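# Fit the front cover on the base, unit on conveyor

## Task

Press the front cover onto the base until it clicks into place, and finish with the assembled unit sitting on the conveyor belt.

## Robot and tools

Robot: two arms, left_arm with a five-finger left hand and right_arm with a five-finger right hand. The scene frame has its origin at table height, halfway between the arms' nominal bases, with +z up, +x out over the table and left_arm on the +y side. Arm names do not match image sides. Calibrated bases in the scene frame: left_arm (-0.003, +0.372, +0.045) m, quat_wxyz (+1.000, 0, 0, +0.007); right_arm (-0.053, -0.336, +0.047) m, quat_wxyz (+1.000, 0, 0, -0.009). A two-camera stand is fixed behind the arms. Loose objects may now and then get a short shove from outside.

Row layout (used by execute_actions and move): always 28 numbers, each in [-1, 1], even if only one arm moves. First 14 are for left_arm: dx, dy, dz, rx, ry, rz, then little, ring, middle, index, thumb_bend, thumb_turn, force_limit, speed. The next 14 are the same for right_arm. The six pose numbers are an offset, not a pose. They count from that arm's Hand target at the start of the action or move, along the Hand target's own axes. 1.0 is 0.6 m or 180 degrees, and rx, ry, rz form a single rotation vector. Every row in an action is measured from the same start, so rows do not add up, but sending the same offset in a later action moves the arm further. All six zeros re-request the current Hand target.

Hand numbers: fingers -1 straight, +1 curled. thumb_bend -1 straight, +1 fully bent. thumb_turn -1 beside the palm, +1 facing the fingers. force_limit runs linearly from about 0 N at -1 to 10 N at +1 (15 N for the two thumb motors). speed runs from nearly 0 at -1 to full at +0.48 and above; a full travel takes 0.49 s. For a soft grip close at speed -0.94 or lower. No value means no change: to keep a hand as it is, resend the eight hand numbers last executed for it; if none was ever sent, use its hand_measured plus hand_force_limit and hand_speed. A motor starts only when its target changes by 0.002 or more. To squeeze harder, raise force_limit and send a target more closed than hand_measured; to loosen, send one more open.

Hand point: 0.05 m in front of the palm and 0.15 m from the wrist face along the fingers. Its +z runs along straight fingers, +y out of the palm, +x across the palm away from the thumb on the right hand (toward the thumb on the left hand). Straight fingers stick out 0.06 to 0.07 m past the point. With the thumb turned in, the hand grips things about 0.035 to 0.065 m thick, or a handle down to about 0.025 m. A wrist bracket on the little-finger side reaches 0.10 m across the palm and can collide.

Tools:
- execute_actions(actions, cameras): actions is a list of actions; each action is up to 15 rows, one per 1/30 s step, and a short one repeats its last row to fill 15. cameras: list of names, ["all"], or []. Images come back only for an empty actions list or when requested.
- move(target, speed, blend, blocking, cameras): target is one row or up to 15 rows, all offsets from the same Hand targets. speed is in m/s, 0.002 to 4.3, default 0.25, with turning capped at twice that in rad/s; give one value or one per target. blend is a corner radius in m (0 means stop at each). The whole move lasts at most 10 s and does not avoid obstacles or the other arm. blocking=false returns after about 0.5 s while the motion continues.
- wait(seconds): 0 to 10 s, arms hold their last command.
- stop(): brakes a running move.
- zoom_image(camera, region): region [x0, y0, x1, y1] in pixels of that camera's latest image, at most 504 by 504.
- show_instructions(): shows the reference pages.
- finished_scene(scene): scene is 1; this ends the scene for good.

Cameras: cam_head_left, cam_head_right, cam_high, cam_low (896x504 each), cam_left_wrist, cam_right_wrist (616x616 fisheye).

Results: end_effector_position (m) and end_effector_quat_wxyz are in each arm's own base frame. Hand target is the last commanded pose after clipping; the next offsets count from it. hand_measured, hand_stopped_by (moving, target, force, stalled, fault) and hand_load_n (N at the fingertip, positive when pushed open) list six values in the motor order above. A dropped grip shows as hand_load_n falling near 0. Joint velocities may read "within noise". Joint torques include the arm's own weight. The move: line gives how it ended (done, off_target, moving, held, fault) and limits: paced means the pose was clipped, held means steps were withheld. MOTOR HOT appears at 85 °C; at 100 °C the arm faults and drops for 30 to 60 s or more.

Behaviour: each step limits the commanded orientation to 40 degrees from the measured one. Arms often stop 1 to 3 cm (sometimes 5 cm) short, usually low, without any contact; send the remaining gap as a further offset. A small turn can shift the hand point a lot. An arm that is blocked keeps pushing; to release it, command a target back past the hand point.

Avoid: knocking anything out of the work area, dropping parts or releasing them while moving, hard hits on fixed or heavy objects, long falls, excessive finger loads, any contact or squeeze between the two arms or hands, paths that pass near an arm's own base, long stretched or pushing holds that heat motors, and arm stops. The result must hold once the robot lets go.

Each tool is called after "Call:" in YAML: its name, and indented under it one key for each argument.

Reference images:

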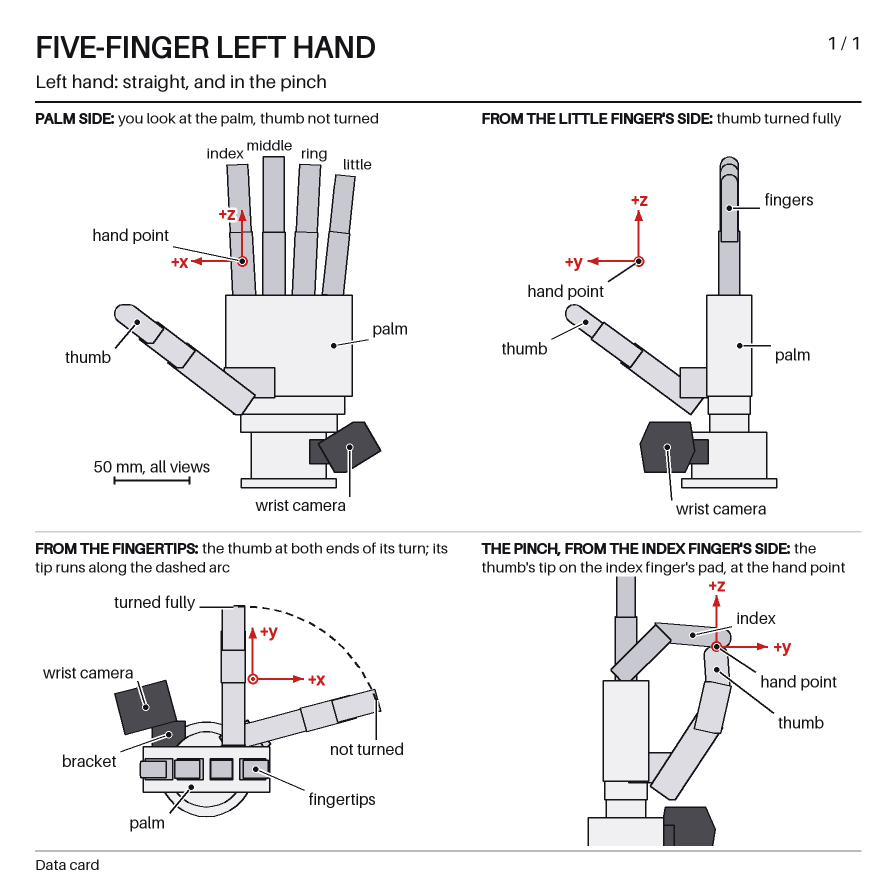

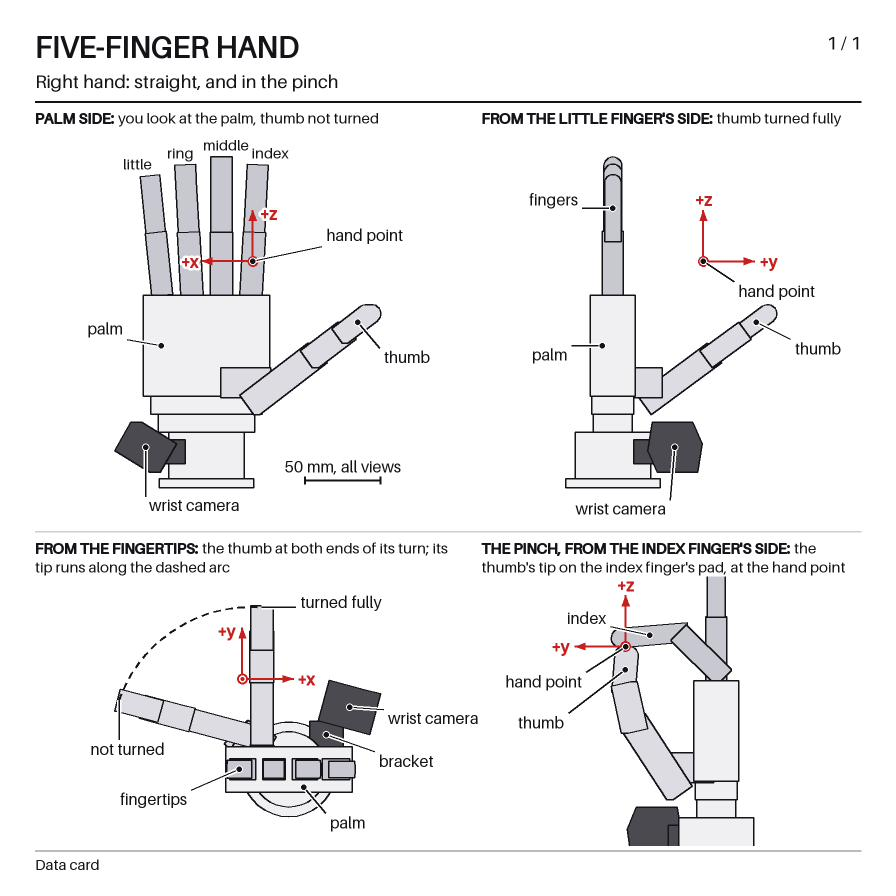

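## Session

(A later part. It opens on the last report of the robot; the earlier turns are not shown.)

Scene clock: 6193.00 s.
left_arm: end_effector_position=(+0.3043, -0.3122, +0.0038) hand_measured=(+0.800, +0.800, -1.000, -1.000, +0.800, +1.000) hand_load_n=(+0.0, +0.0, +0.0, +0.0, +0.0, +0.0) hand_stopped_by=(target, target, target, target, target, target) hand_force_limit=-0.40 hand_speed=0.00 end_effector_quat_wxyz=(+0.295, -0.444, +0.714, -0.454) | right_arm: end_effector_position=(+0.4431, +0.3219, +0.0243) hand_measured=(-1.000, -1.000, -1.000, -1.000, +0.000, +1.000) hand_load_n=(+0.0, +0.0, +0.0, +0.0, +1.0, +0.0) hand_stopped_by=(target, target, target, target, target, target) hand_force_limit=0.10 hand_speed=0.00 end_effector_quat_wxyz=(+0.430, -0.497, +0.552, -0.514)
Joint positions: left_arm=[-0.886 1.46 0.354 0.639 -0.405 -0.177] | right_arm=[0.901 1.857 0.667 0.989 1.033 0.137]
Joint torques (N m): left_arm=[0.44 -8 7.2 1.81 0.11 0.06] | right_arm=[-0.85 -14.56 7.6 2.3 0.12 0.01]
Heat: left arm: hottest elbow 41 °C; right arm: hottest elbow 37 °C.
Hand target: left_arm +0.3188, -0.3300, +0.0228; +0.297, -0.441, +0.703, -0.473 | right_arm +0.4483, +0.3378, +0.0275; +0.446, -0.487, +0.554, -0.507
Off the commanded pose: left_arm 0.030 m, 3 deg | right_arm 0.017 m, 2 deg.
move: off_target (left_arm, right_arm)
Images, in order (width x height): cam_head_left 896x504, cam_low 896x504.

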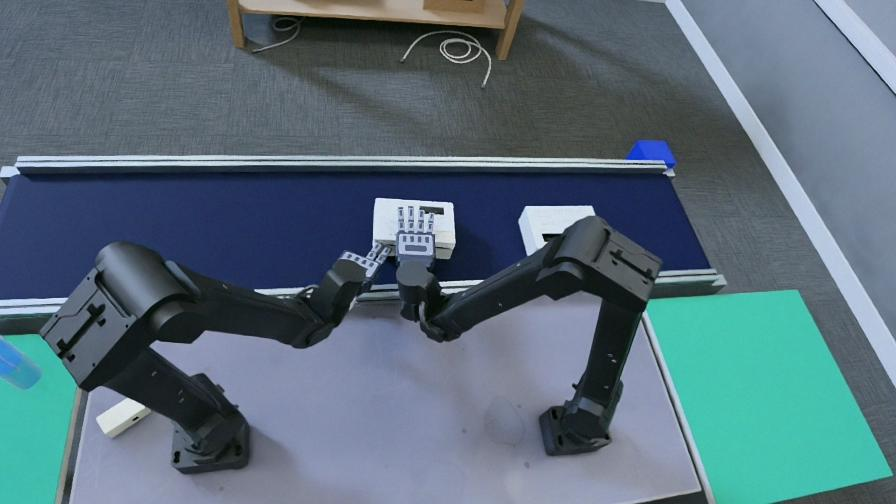

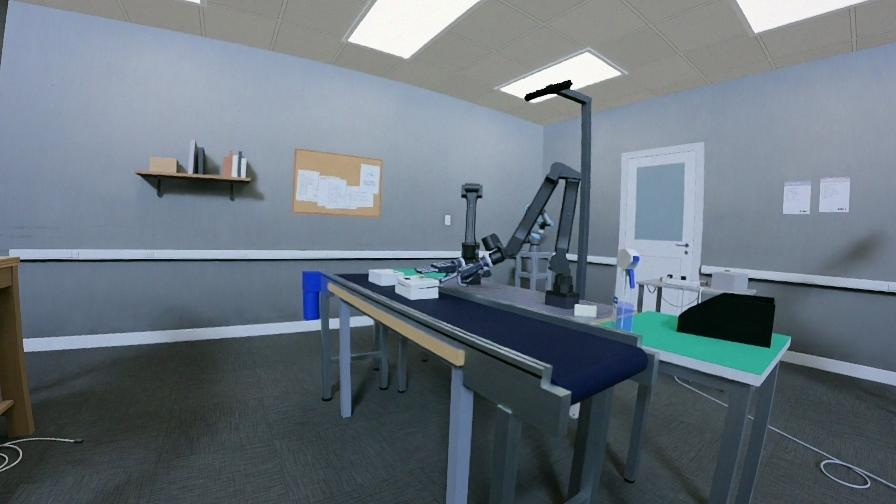

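Call:
move:
  target: [0,0,0,0,0,0,0.8,0.8,-1,-1,0.8,1,-0.4,0,0.0152,0.0057,-0.0650,0,0,0,-1,-1,-1,-1,0,1,0.1,0]
  speed: 0.3
  cameras: ["cam_head_left","cam_low","cam_right_wrist","cam_high"]

Call:
zoom_image:
  camera: "cam_head_left"
  region: [360, 190, 470, 290]

Call:
zoom_image:
  camera: "cam_low"
  region: [390, 262, 452, 302]

Call:
zoom_image:
  camera: "cam_right_wrist"
  region: [280, 150, 460, 410]

Scene clock: 6211.43 s.
left_arm: end_effector_position=(+0.3043, -0.3122, +0.0038) hand_measured=(+0.800, +0.800, -1.000, -1.000, +0.800, +1.000) hand_load_n=(+0.0, +0.0, +0.0, +0.0, +0.0, +0.0) hand_stopped_by=(target, target, target, target, target, target) hand_force_limit=-0.40 hand_speed=0.00 end_effector_quat_wxyz=(+0.295, -0.444, +0.714, -0.454) | right_arm: end_effector_position=(+0.4082, +0.3280, +0.0157) hand_measured=(-1.000, -1.000, -1.000, -1.000, +0.000, +1.000) hand_load_n=(-0.5, +0.0, +0.0, +0.0, +0.5, +0.0) hand_stopped_by=(target, target, target, target, target, target) hand_force_limit=0.10 hand_speed=0.00 end_effector_quat_wxyz=(+0.429, -0.501, +0.549, -0.514)
Joint positions: left_arm=[-0.886 1.46 0.354 0.639 -0.405 -0.177] | right_arm=[0.979 1.856 0.623 1 1.103 0.164]
Joint torques (N m): left_arm=[0.38 -7.94 7.17 1.8 0.09 0.05] | right_arm=[-1.14 -17.26 4.41 2.24 0.28 0.03]
Heat: left arm: hottest elbow 42 °C; right arm: hottest elbow 37 °C.
Hand target: left_arm +0.3188, -0.3300, +0.0228; +0.297, -0.441, +0.703, -0.473 | right_arm +0.4083, +0.3336, +0.0275; +0.446, -0.487, +0.554, -0.507
Off the commanded pose: left_arm 0.030 m, 3 deg | right_arm 0.013 m, 3 deg.
move: off_target (left_arm, right_arm)
Images, in order (width x height): cam_head_left 896x504, cam_high 896x504, cam_low 896x504, cam_right_wrist 616x616.

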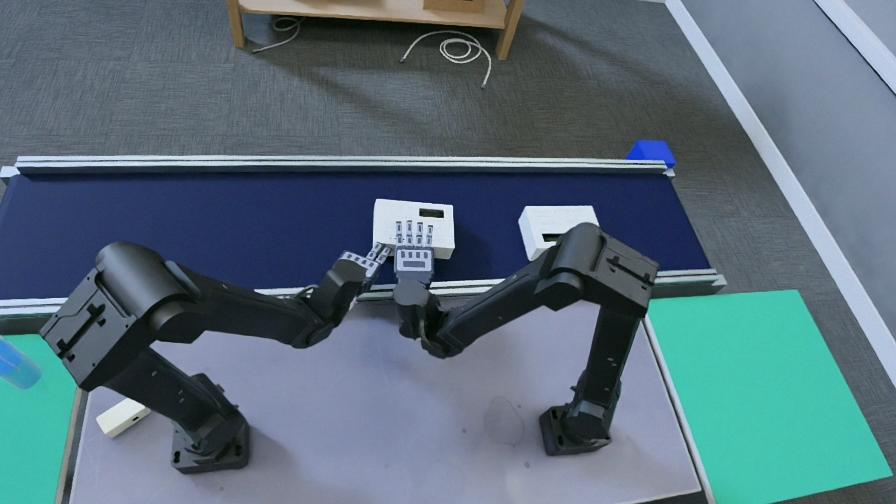

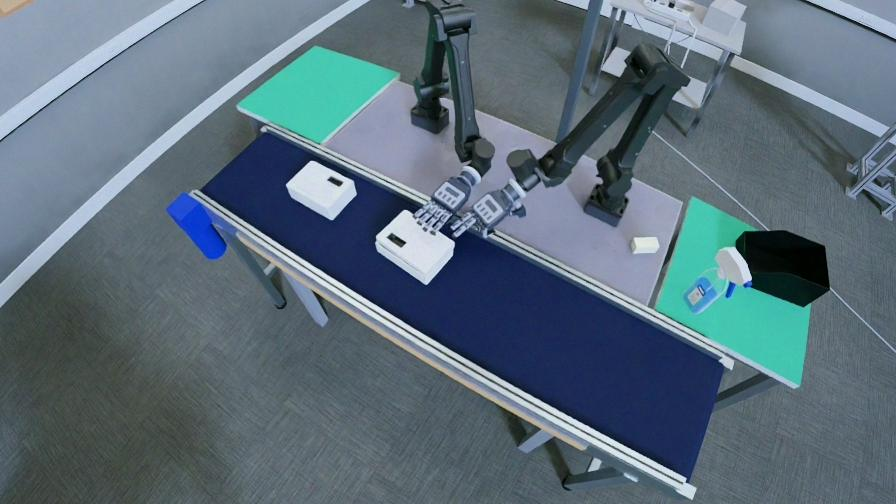

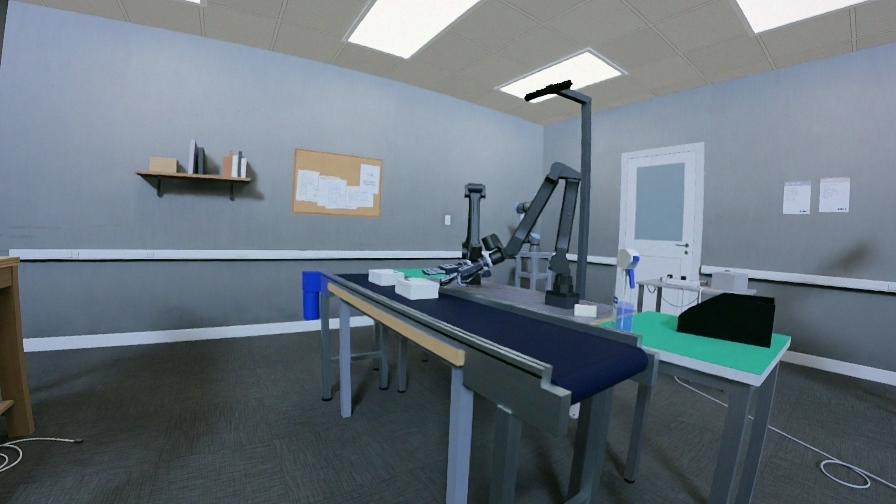

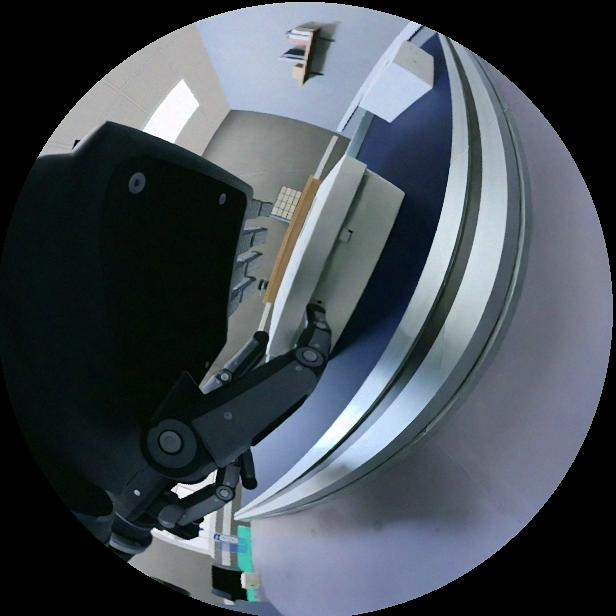

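Scaled by 4.582 from the camera's 896x504 image, which has a finer 1280x720 frame.

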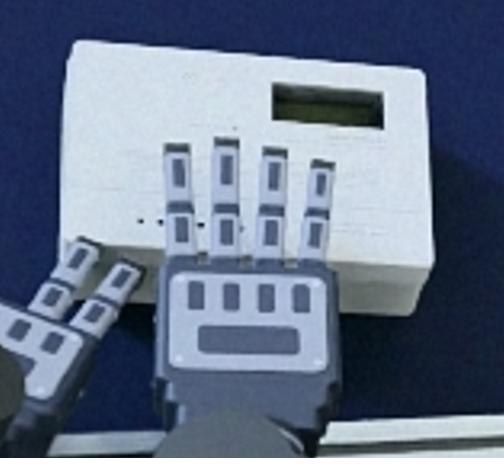

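Scaled by 8.129 from the camera's 896x504 image, which has a finer 1280x720 frame.

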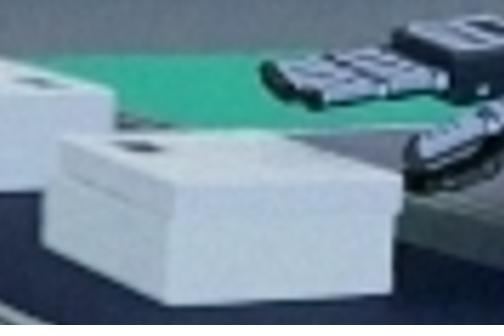

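Scaled by 1.938 from the camera's 616x616 image, which has a finer 880x880 frame.

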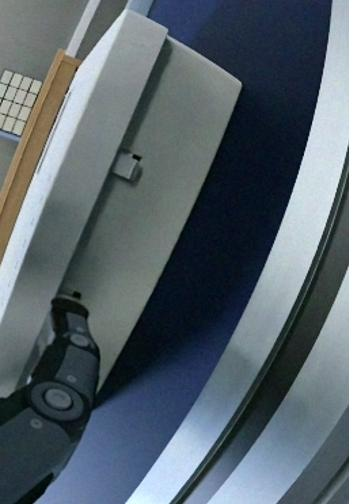

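Call:
zoom_image:
  camera: "cam_right_wrist"
  region: [330, 210, 370, 250]

Call:
zoom_image:
  camera: "cam_right_wrist"
  region: [300, 280, 350, 330]

Scaled by 12.600 from the camera's 616x616 image, which has a finer 880x880 frame.

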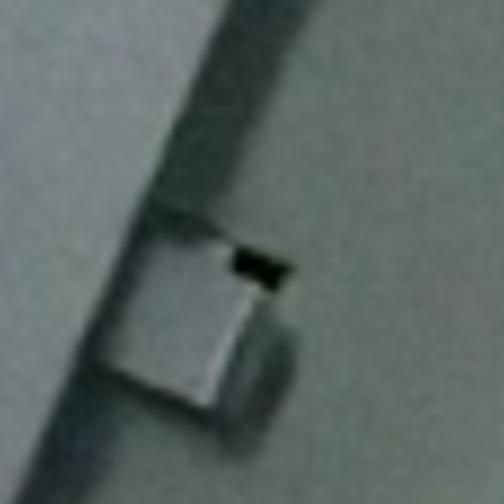

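Scaled by 10.080 from the camera's 616x616 image, which has a finer 880x880 frame.

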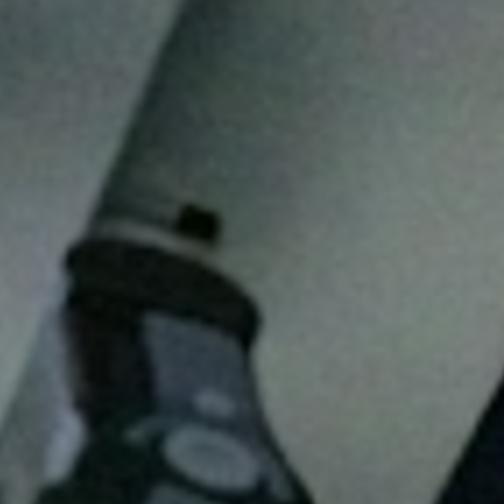

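Call:
move:
  target: [0.0218,0.017,-0.0418,0,0,0,0.8,0.8,-1,-1,0.8,1,-0.4,0,0.0760,0.0395,0.0077,0,0,0,-1,-1,-1,-1,0,1,0.1,0]
  speed: 0.08
  cameras: ["cam_head_left","cam_right_wrist"]

Call:
zoom_image:
  camera: "cam_right_wrist"
  region: [270, 130, 450, 400]

Call:
zoom_image:
  camera: "cam_head_left"
  region: [360, 190, 470, 290]

Scene clock: 6280.13 s.
left_arm: end_effector_position=(+0.2908, -0.3270, +0.0181) hand_measured=(+0.800, +0.800, -1.000, -1.000, +0.800, +1.000) hand_load_n=(+0.0, +0.0, +0.0, +0.0, +0.0, +0.0) hand_stopped_by=(target, target, target, target, target, target) hand_force_limit=-0.40 hand_speed=0.00 end_effector_quat_wxyz=(+0.300, -0.440, +0.705, -0.468) | right_arm: end_effector_position=(+0.4030, +0.2941, +0.0115) hand_measured=(-1.000, -1.000, -1.000, -1.000, +0.000, +1.000) hand_load_n=(+0.0, +0.0, +0.0, +0.0, +0.0, +0.0) hand_stopped_by=(target, target, target, target, target, target) hand_force_limit=0.10 hand_speed=0.00 end_effector_quat_wxyz=(+0.453, -0.484, +0.555, -0.503)
Joint positions: left_arm=[-0.96 1.423 0.354 0.626 -0.474 -0.202] | right_arm=[0.933 1.869 0.521 1.177 1.048 0.164]
Joint torques (N m): left_arm=[-0.32 -8.41 4.52 1.8 -0.14 -0.1] | right_arm=[-2.26 -12.63 3.21 2.21 -0.04 -0.23]
Heat: left arm: hottest elbow 43 °C; right arm: hottest shoulder 36 °C.
Hand target: left_arm +0.2887, -0.3300, +0.0227; +0.297, -0.441, +0.703, -0.473 | right_arm +0.4049, +0.2882, +0.0036; +0.446, -0.487, +0.554, -0.507
Off the commanded pose: left_arm 0.006 m, 1 deg | right_arm 0.010 m, 1 deg.
move: done
Images, in order (width x height): cam_head_left 896x504, cam_right_wrist 616x616.

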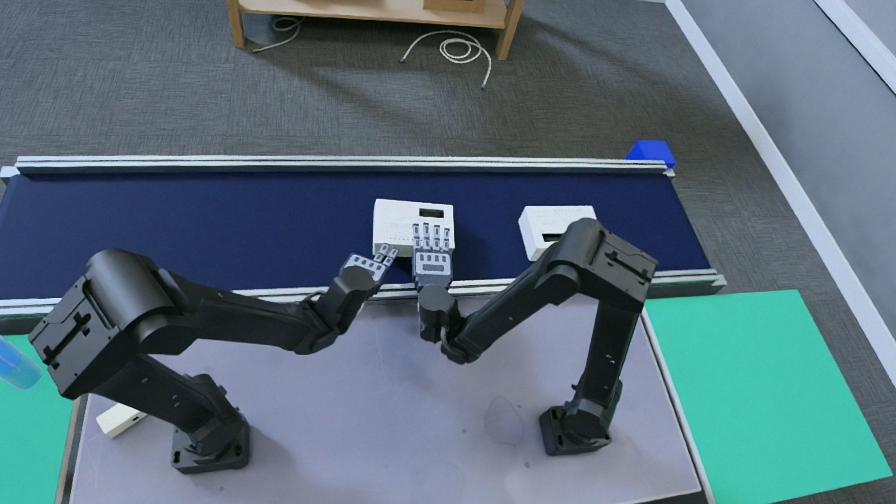

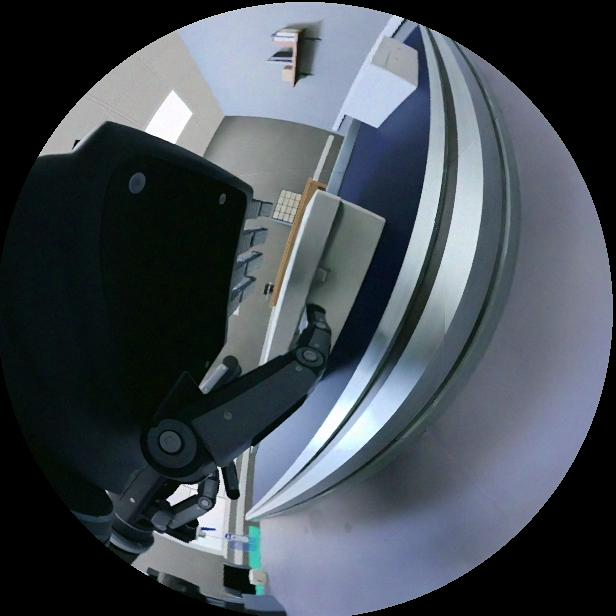

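Scaled by 1.867 from the camera's 616x616 image, which has a finer 880x880 frame.

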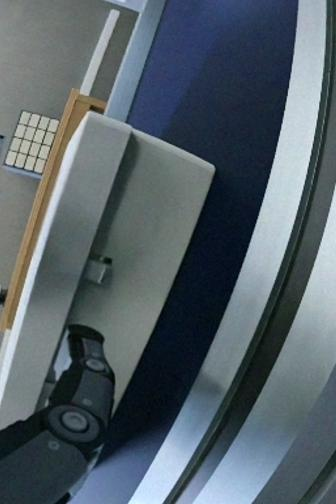

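Scaled by 4.582 from the camera's 896x504 image, which has a finer 1280x720 frame.

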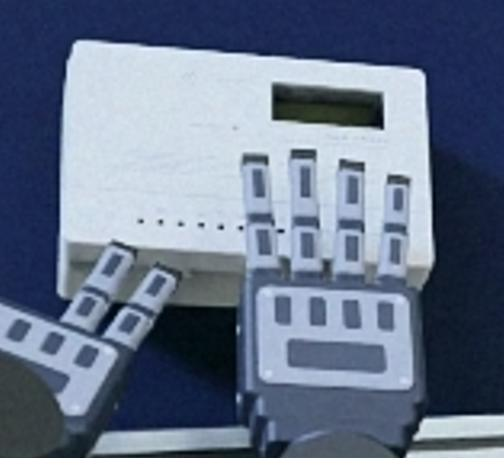

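Call:
move:
  target: [0.0290,0.0227,-0.0557,0,0,0,0.8,0.8,-1,-1,0.8,1,-0.4,0,-0.0017,0.0116,0.0010,0,0,0,-1,-1,-1,-1,0,1,0.1,0]
  speed: 0.06
  cameras: ["cam_head_left","cam_right_wrist","cam_low"]

Call:
zoom_image:
  camera: "cam_right_wrist"
  region: [290, 250, 340, 300]

Call:
zoom_image:
  camera: "cam_low"
  region: [390, 262, 452, 302]

Call:
zoom_image:
  camera: "cam_head_left"
  region: [360, 190, 470, 290]

Scene clock: 6292.47 s.
left_arm: end_effector_position=(+0.2516, -0.3290, +0.0200) hand_measured=(+0.800, +0.800, -1.000, -1.000, +0.800, +1.000) hand_load_n=(+0.0, +0.0, +0.0, -0.5, +0.0, +0.0) hand_stopped_by=(target, target, target, target, target, target) hand_force_limit=-0.40 hand_speed=0.00 end_effector_quat_wxyz=(+0.300, -0.440, +0.704, -0.470) | right_arm: end_effector_position=(+0.4022, +0.2930, +0.0034) hand_measured=(-1.000, -1.000, -1.000, -1.000, +0.000, +1.000) hand_load_n=(+0.0, +0.0, +0.0, +0.0, +0.0, +0.0) hand_stopped_by=(target, target, target, target, target, target) hand_force_limit=0.10 hand_speed=0.00 end_effector_quat_wxyz=(+0.451, -0.485, +0.555, -0.503)
Joint positions: left_arm=[-1.086 1.361 0.308 0.581 -0.587 -0.266] | right_arm=[0.933 1.896 0.521 1.2 1.048 0.164]
Joint torques (N m): left_arm=[-0.32 -7.12 4.25 1.66 -0.19 -0.09] | right_arm=[-2.26 -12.69 3.44 2.21 0.02 -0.24]
Heat: left arm: hottest elbow 43 °C; right arm: hottest shoulder 35 °C.
Hand target: left_arm +0.2487, -0.3299, +0.0226; +0.297, -0.441, +0.703, -0.473 | right_arm +0.4050, +0.2893, -0.0033; +0.446, -0.487, +0.554, -0.507
Off the commanded pose: left_arm 0.004 m, 1 deg | right_arm 0.008 m, 1 deg.
move: done
Images, in order (width x height): cam_head_left 896x504, cam_low 896x504, cam_right_wrist 616x616.

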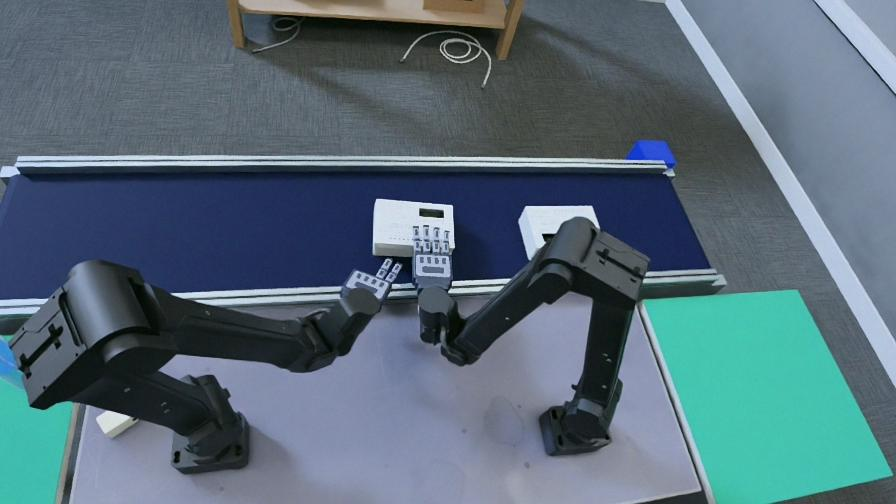

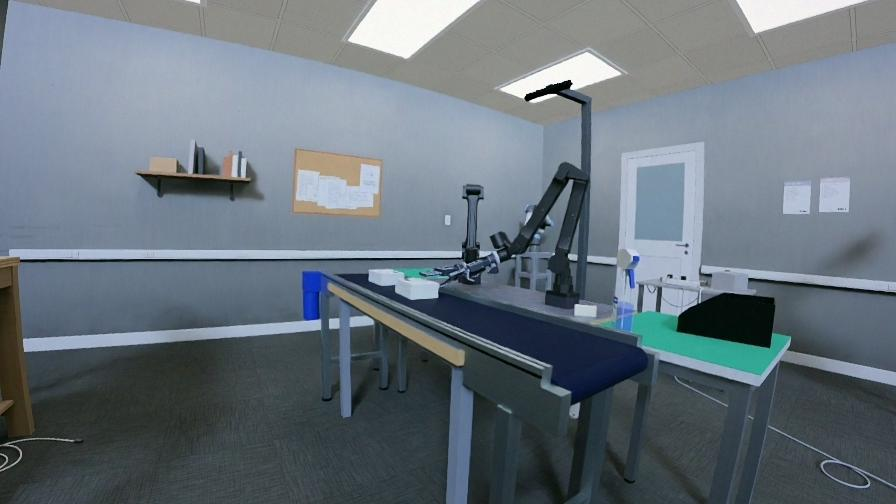

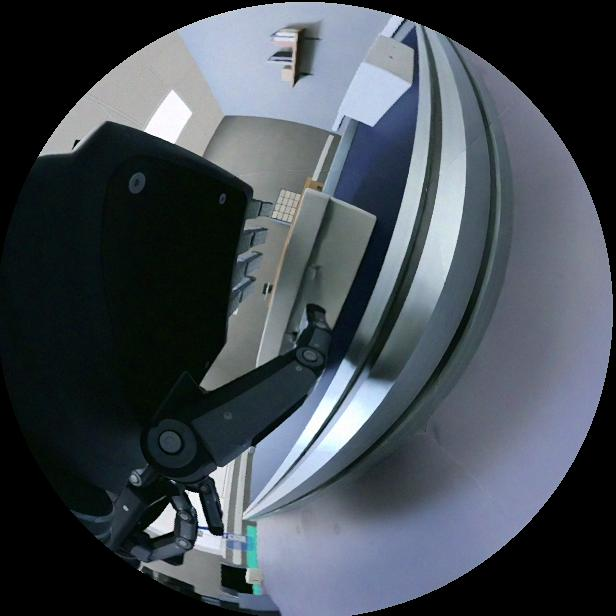

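Scaled by 10.080 from the camera's 616x616 image, which has a finer 880x880 frame.

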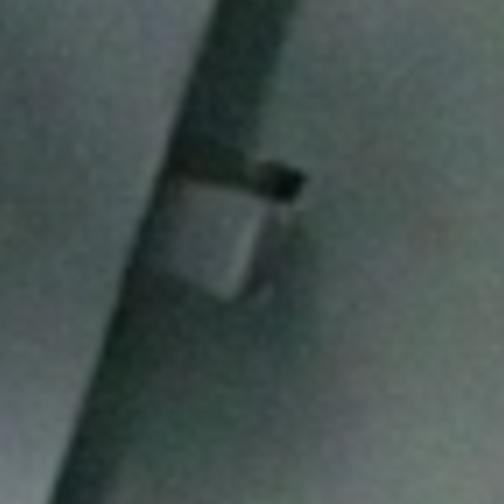

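Scaled by 8.129 from the camera's 896x504 image, which has a finer 1280x720 frame.

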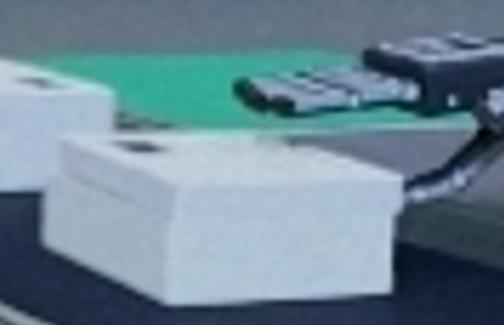

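Scaled by 4.582 from the camera's 896x504 image, which has a finer 1280x720 frame.

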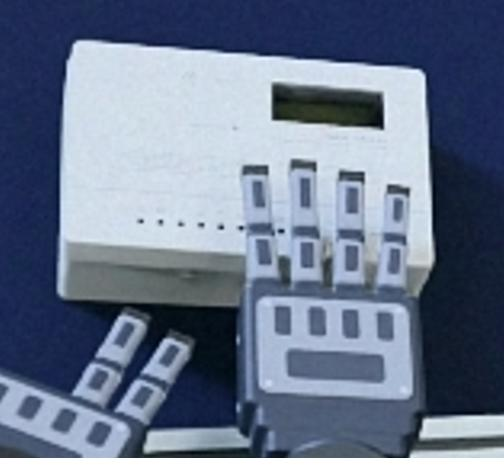

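Call:
move:
  target: [0,0,0,0,0,0,0.8,0.8,-1,-1,0.8,1,-0.4,0,-0.0093,-0.0097,0.0713,0,0,0,-1,-1,-1,-1,0,1,0.1,0]
  speed: 0.06
  cameras: ["cam_head_left","cam_right_wrist"]

Call:
zoom_image:
  camera: "cam_right_wrist"
  region: [280, 150, 460, 400]

Call:
zoom_image:
  camera: "cam_head_left"
  region: [360, 190, 470, 290]

Scene clock: 6310.13 s.
left_arm: end_effector_position=(+0.2516, -0.3290, +0.0201) hand_measured=(+0.800, +0.800, -1.000, -1.000, +0.800, +1.000) hand_load_n=(+0.0, +0.0, +0.0, +0.0, +0.0, +0.5) hand_stopped_by=(target, target, target, target, target, target) hand_force_limit=-0.40 hand_speed=0.00 end_effector_quat_wxyz=(+0.300, -0.440, +0.704, -0.470) | right_arm: end_effector_position=(+0.4410, +0.2903, +0.0072) hand_measured=(-1.000, -1.000, -1.000, -1.000, +0.000, +1.000) hand_load_n=(+0.0, +0.0, +0.0, +0.0, +0.0, +0.0) hand_stopped_by=(target, target, target, target, target, target) hand_force_limit=0.10 hand_speed=0.00 end_effector_quat_wxyz=(+0.457, -0.481, +0.555, -0.502)
Joint positions: left_arm=[-1.086 1.361 0.308 0.581 -0.587 -0.266] | right_arm=[0.845 1.916 0.578 1.198 0.958 0.138]
Joint torques (N m): left_arm=[-0.5 -7.41 4.27 1.72 -0.16 -0.09] | right_arm=[-2.49 -13.45 5.46 1.18 -0.05 -0.27]
Heat: left arm: hottest elbow 42 °C; right arm: hottest shoulder 34 °C.
Hand target: left_arm +0.2487, -0.3299, +0.0226; +0.297, -0.441, +0.703, -0.473 | right_arm +0.4485, +0.2892, -0.0013; +0.446, -0.487, +0.554, -0.507
Off the commanded pose: left_arm 0.004 m, 0 deg | right_arm 0.011 m, 2 deg.
move: off_target (right_arm)
Images, in order (width x height): cam_head_left 896x504, cam_right_wrist 616x616.

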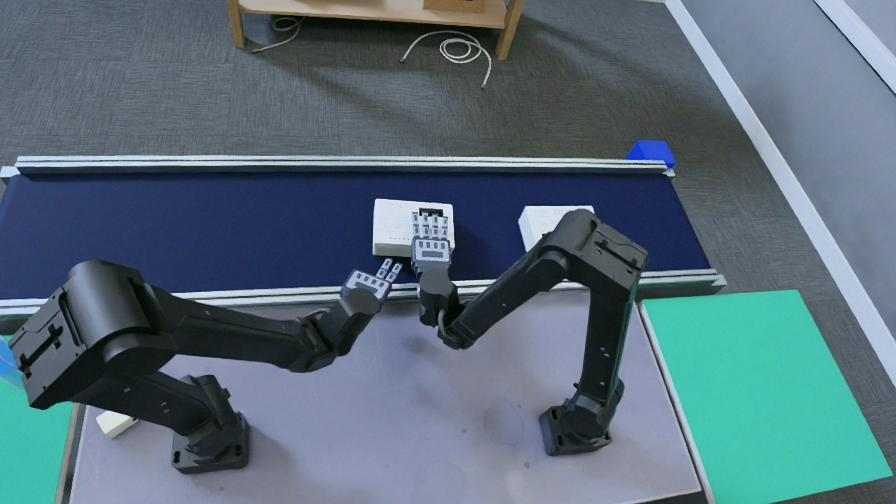

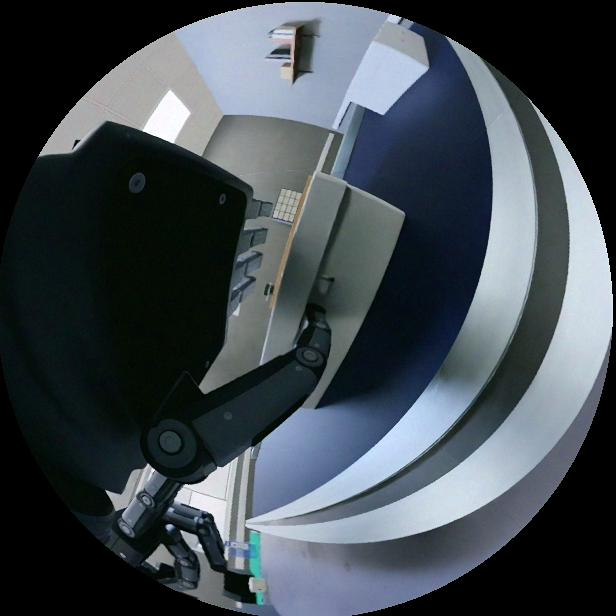

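Scaled by 2.016 from the camera's 616x616 image, which has a finer 880x880 frame.

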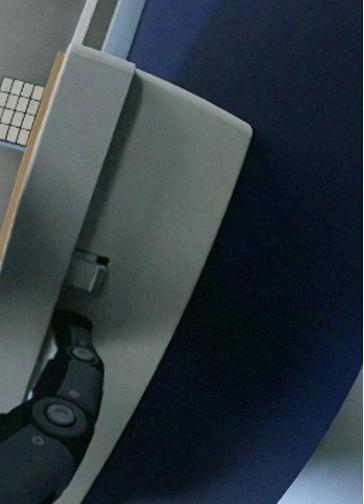

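Scaled by 4.582 from the camera's 896x504 image, which has a finer 1280x720 frame.

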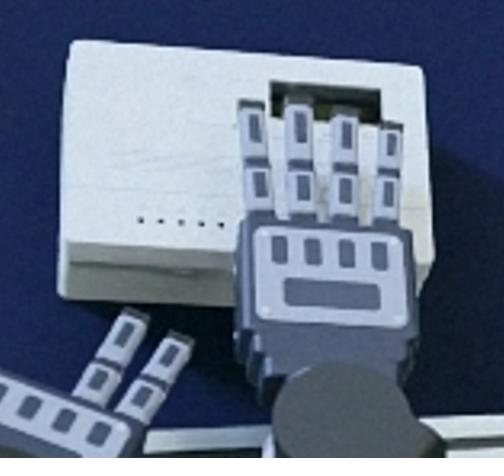

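Call:
move:
  target: [0,0,0,0,0,0,0.8,0.8,-1,-1,0.8,1,-0.4,0,0,-0.0697,-0.0062,0,0,0,-1,-1,-1,-1,0,1,0.1,0]
  speed: 0.05
  cameras: ["cam_head_left","cam_right_wrist","cam_low"]

Call:
zoom_image:
  camera: "cam_right_wrist"
  region: [280, 150, 460, 400]

Call:
zoom_image:
  camera: "cam_low"
  region: [390, 262, 452, 302]

Call:
zoom_image:
  camera: "cam_head_left"
  region: [360, 190, 470, 290]

Scene clock: 6318.73 s.
left_arm: end_effector_position=(+0.2516, -0.3290, +0.0201) hand_measured=(+0.800, +0.800, -1.000, -1.000, +0.800, +1.000) hand_load_n=(+0.0, +0.0, +0.0, +0.0, +0.0, +0.0) hand_stopped_by=(target, target, target, target, target, target) hand_force_limit=-0.40 hand_speed=0.00 end_effector_quat_wxyz=(+0.300, -0.440, +0.704, -0.470) | right_arm: end_effector_position=(+0.4409, +0.2899, +0.0318) hand_measured=(-1.000, -1.000, -1.000, -1.000, +0.000, +1.000) hand_load_n=(+0.0, +0.0, +0.0, +0.0, +0.5, +0.0) hand_stopped_by=(target, target, target, target, target, target) hand_force_limit=0.10 hand_speed=0.00 end_effector_quat_wxyz=(+0.445, -0.492, +0.553, -0.504)
Joint positions: left_arm=[-1.086 1.361 0.308 0.581 -0.587 -0.266] | right_arm=[0.845 1.806 0.578 1.059 0.958 0.134]
Joint torques (N m): left_arm=[-0.38 -7.53 4.26 1.68 -0.18 -0.1] | right_arm=[-2.43 -16.32 5.75 1.17 0 -0.21]
Heat: left arm: hottest elbow 42 °C; right arm: hottest shoulder 34 °C.
Hand target: left_arm +0.2487, -0.3299, +0.0226; +0.297, -0.441, +0.703, -0.473 | right_arm +0.4484, +0.2892, +0.0406; +0.446, -0.487, +0.554, -0.507
Off the commanded pose: left_arm 0.004 m, 1 deg | right_arm 0.012 m, 1 deg.
move: off_target (right_arm)
Images, in order (width x height): cam_head_left 896x504, cam_low 896x504, cam_right_wrist 616x616.

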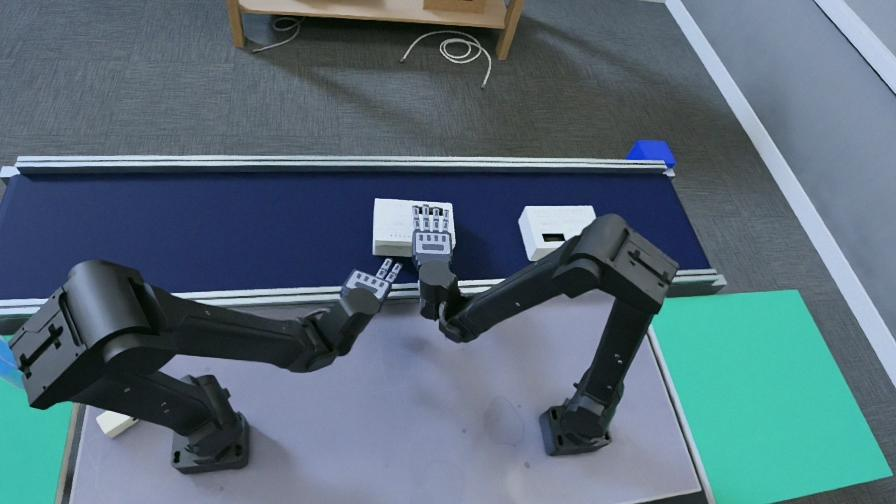

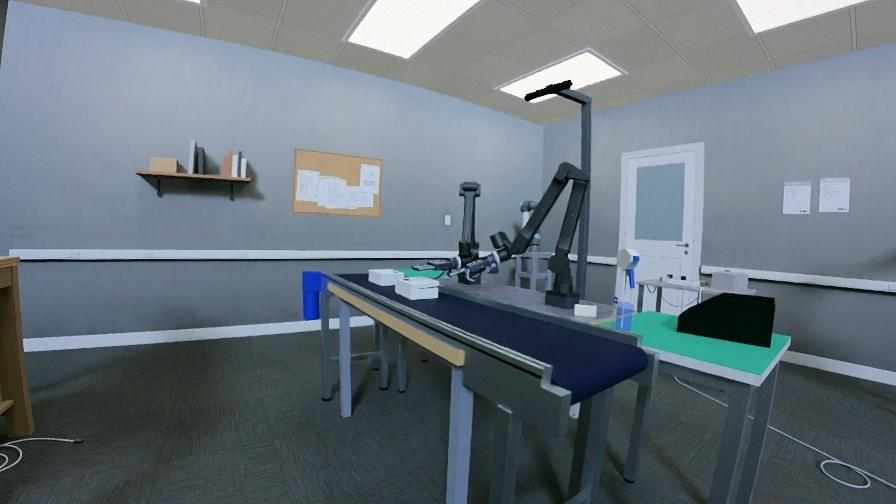

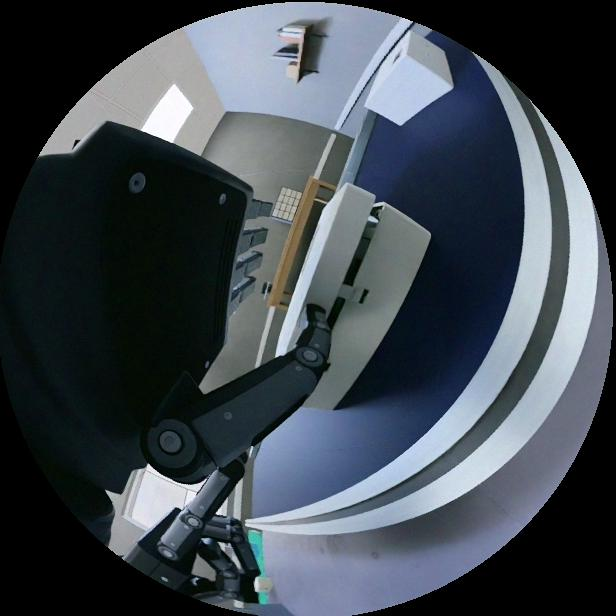

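Scaled by 2.016 from the camera's 616x616 image, which has a finer 880x880 frame.

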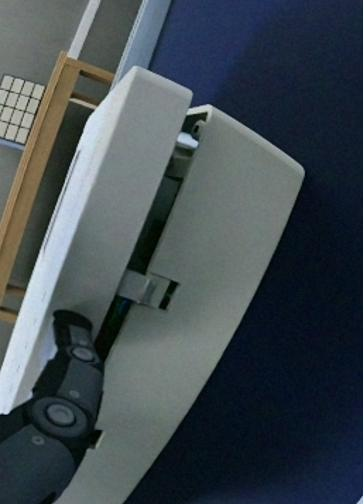

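Scaled by 8.129 from the camera's 896x504 image, which has a finer 1280x720 frame.

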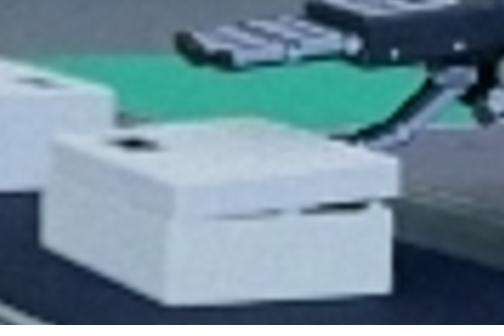

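Scaled by 4.582 from the camera's 896x504 image, which has a finer 1280x720 frame.

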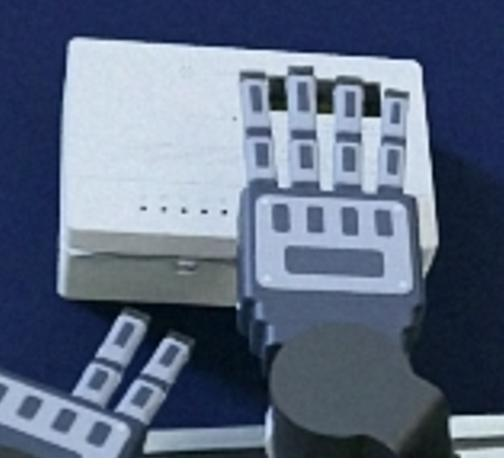

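Call:
move:
  target: [0,0,0,0,0,0,0.8,0.8,-1,-1,0.8,1,-0.4,0,0,-0.0249,-0.0022,0,0,0,-1,-1,-1,-1,0,1,0.1,0]
  speed: 0.05
  cameras: ["cam_head_left","cam_right_wrist","cam_low"]

Call:
zoom_image:
  camera: "cam_right_wrist"
  region: [280, 150, 460, 400]

Call:
zoom_image:
  camera: "cam_low"
  region: [390, 262, 452, 302]

Call:
zoom_image:
  camera: "cam_head_left"
  region: [360, 190, 470, 290]

Scene clock: 6329.70 s.
left_arm: end_effector_position=(+0.2516, -0.3290, +0.0201) hand_measured=(+0.800, +0.800, -1.000, -1.000, +0.800, +1.000) hand_load_n=(+0.0, +0.0, +0.0, +0.0, +0.0, +0.0) hand_stopped_by=(target, target, target, target, target, target) hand_force_limit=-0.40 hand_speed=0.00 end_effector_quat_wxyz=(+0.300, -0.440, +0.704, -0.470) | right_arm: end_effector_position=(+0.4410, +0.2901, +0.0477) hand_measured=(-1.000, -1.000, -1.000, -1.000, +0.000, +1.000) hand_load_n=(+0.0, +0.0, +0.0, -0.5, +0.0, +0.0) hand_stopped_by=(target, target, target, target, target, target) hand_force_limit=0.10 hand_speed=0.00 end_effector_quat_wxyz=(+0.446, -0.491, +0.553, -0.504)
Joint positions: left_arm=[-1.086 1.361 0.308 0.581 -0.587 -0.266] | right_arm=[0.845 1.752 0.578 1.008 0.958 0.134]
Joint torques (N m): left_arm=[-0.26 -7.53 4.36 1.68 -0.15 -0.09] | right_arm=[-2.55 -15.97 6.34 1.1 -0.02 -0.22]
Heat: left arm: hottest elbow 41 °C; right arm: hottest shoulder 34 °C.
Hand target: left_arm +0.2487, -0.3299, +0.0226; +0.297, -0.441, +0.703, -0.473 | right_arm +0.4484, +0.2893, +0.0557; +0.446, -0.487, +0.554, -0.507
Off the commanded pose: left_arm 0.004 m, 1 deg | right_arm 0.011 m, 1 deg.
move: off_target (right_arm)
Images, in order (width x height): cam_head_left 896x504, cam_low 896x504, cam_right_wrist 616x616.

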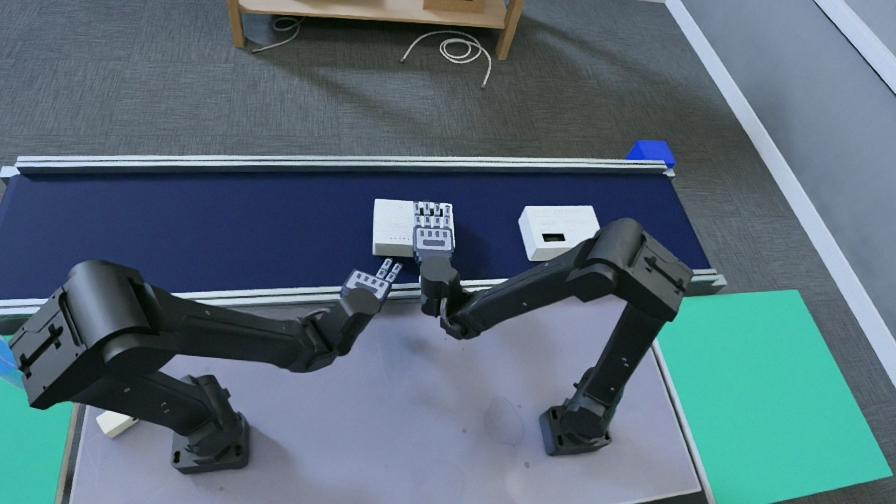

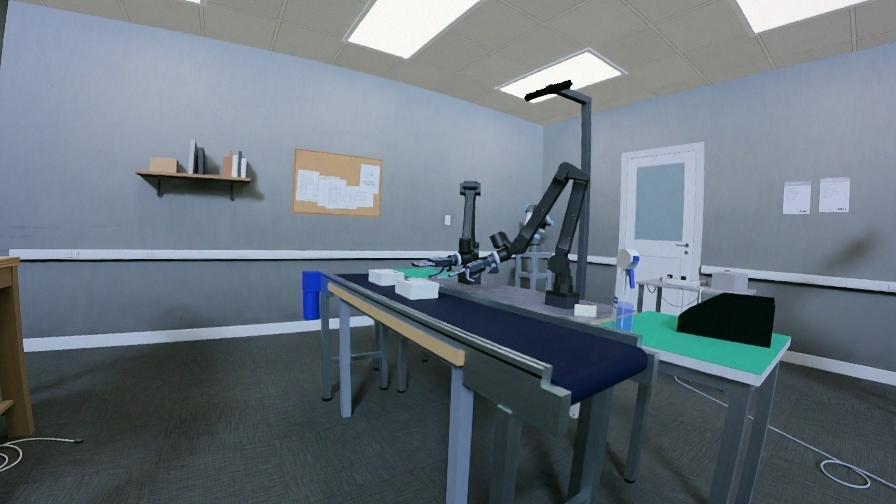

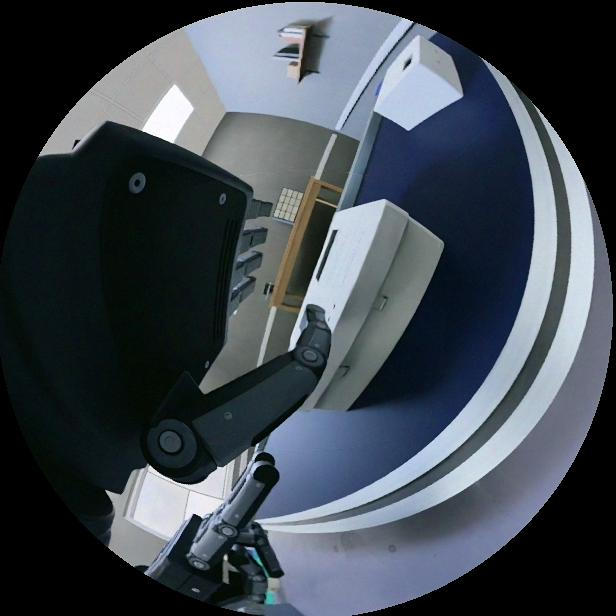

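Scaled by 2.016 from the camera's 616x616 image, which has a finer 880x880 frame.

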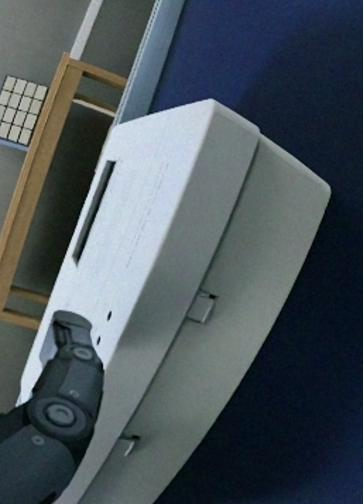

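Scaled by 8.129 from the camera's 896x504 image, which has a finer 1280x720 frame.

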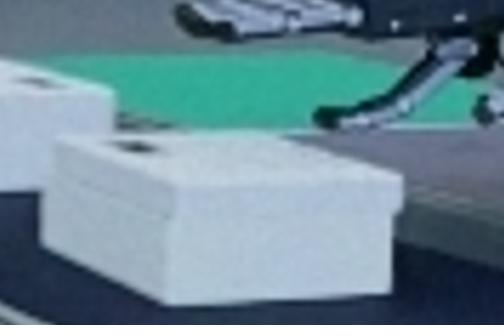

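Scaled by 4.582 from the camera's 896x504 image, which has a finer 1280x720 frame.

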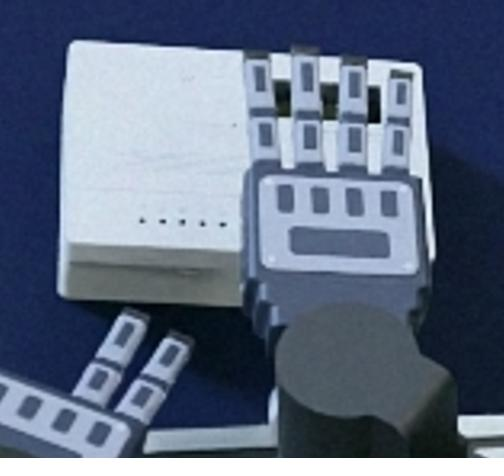

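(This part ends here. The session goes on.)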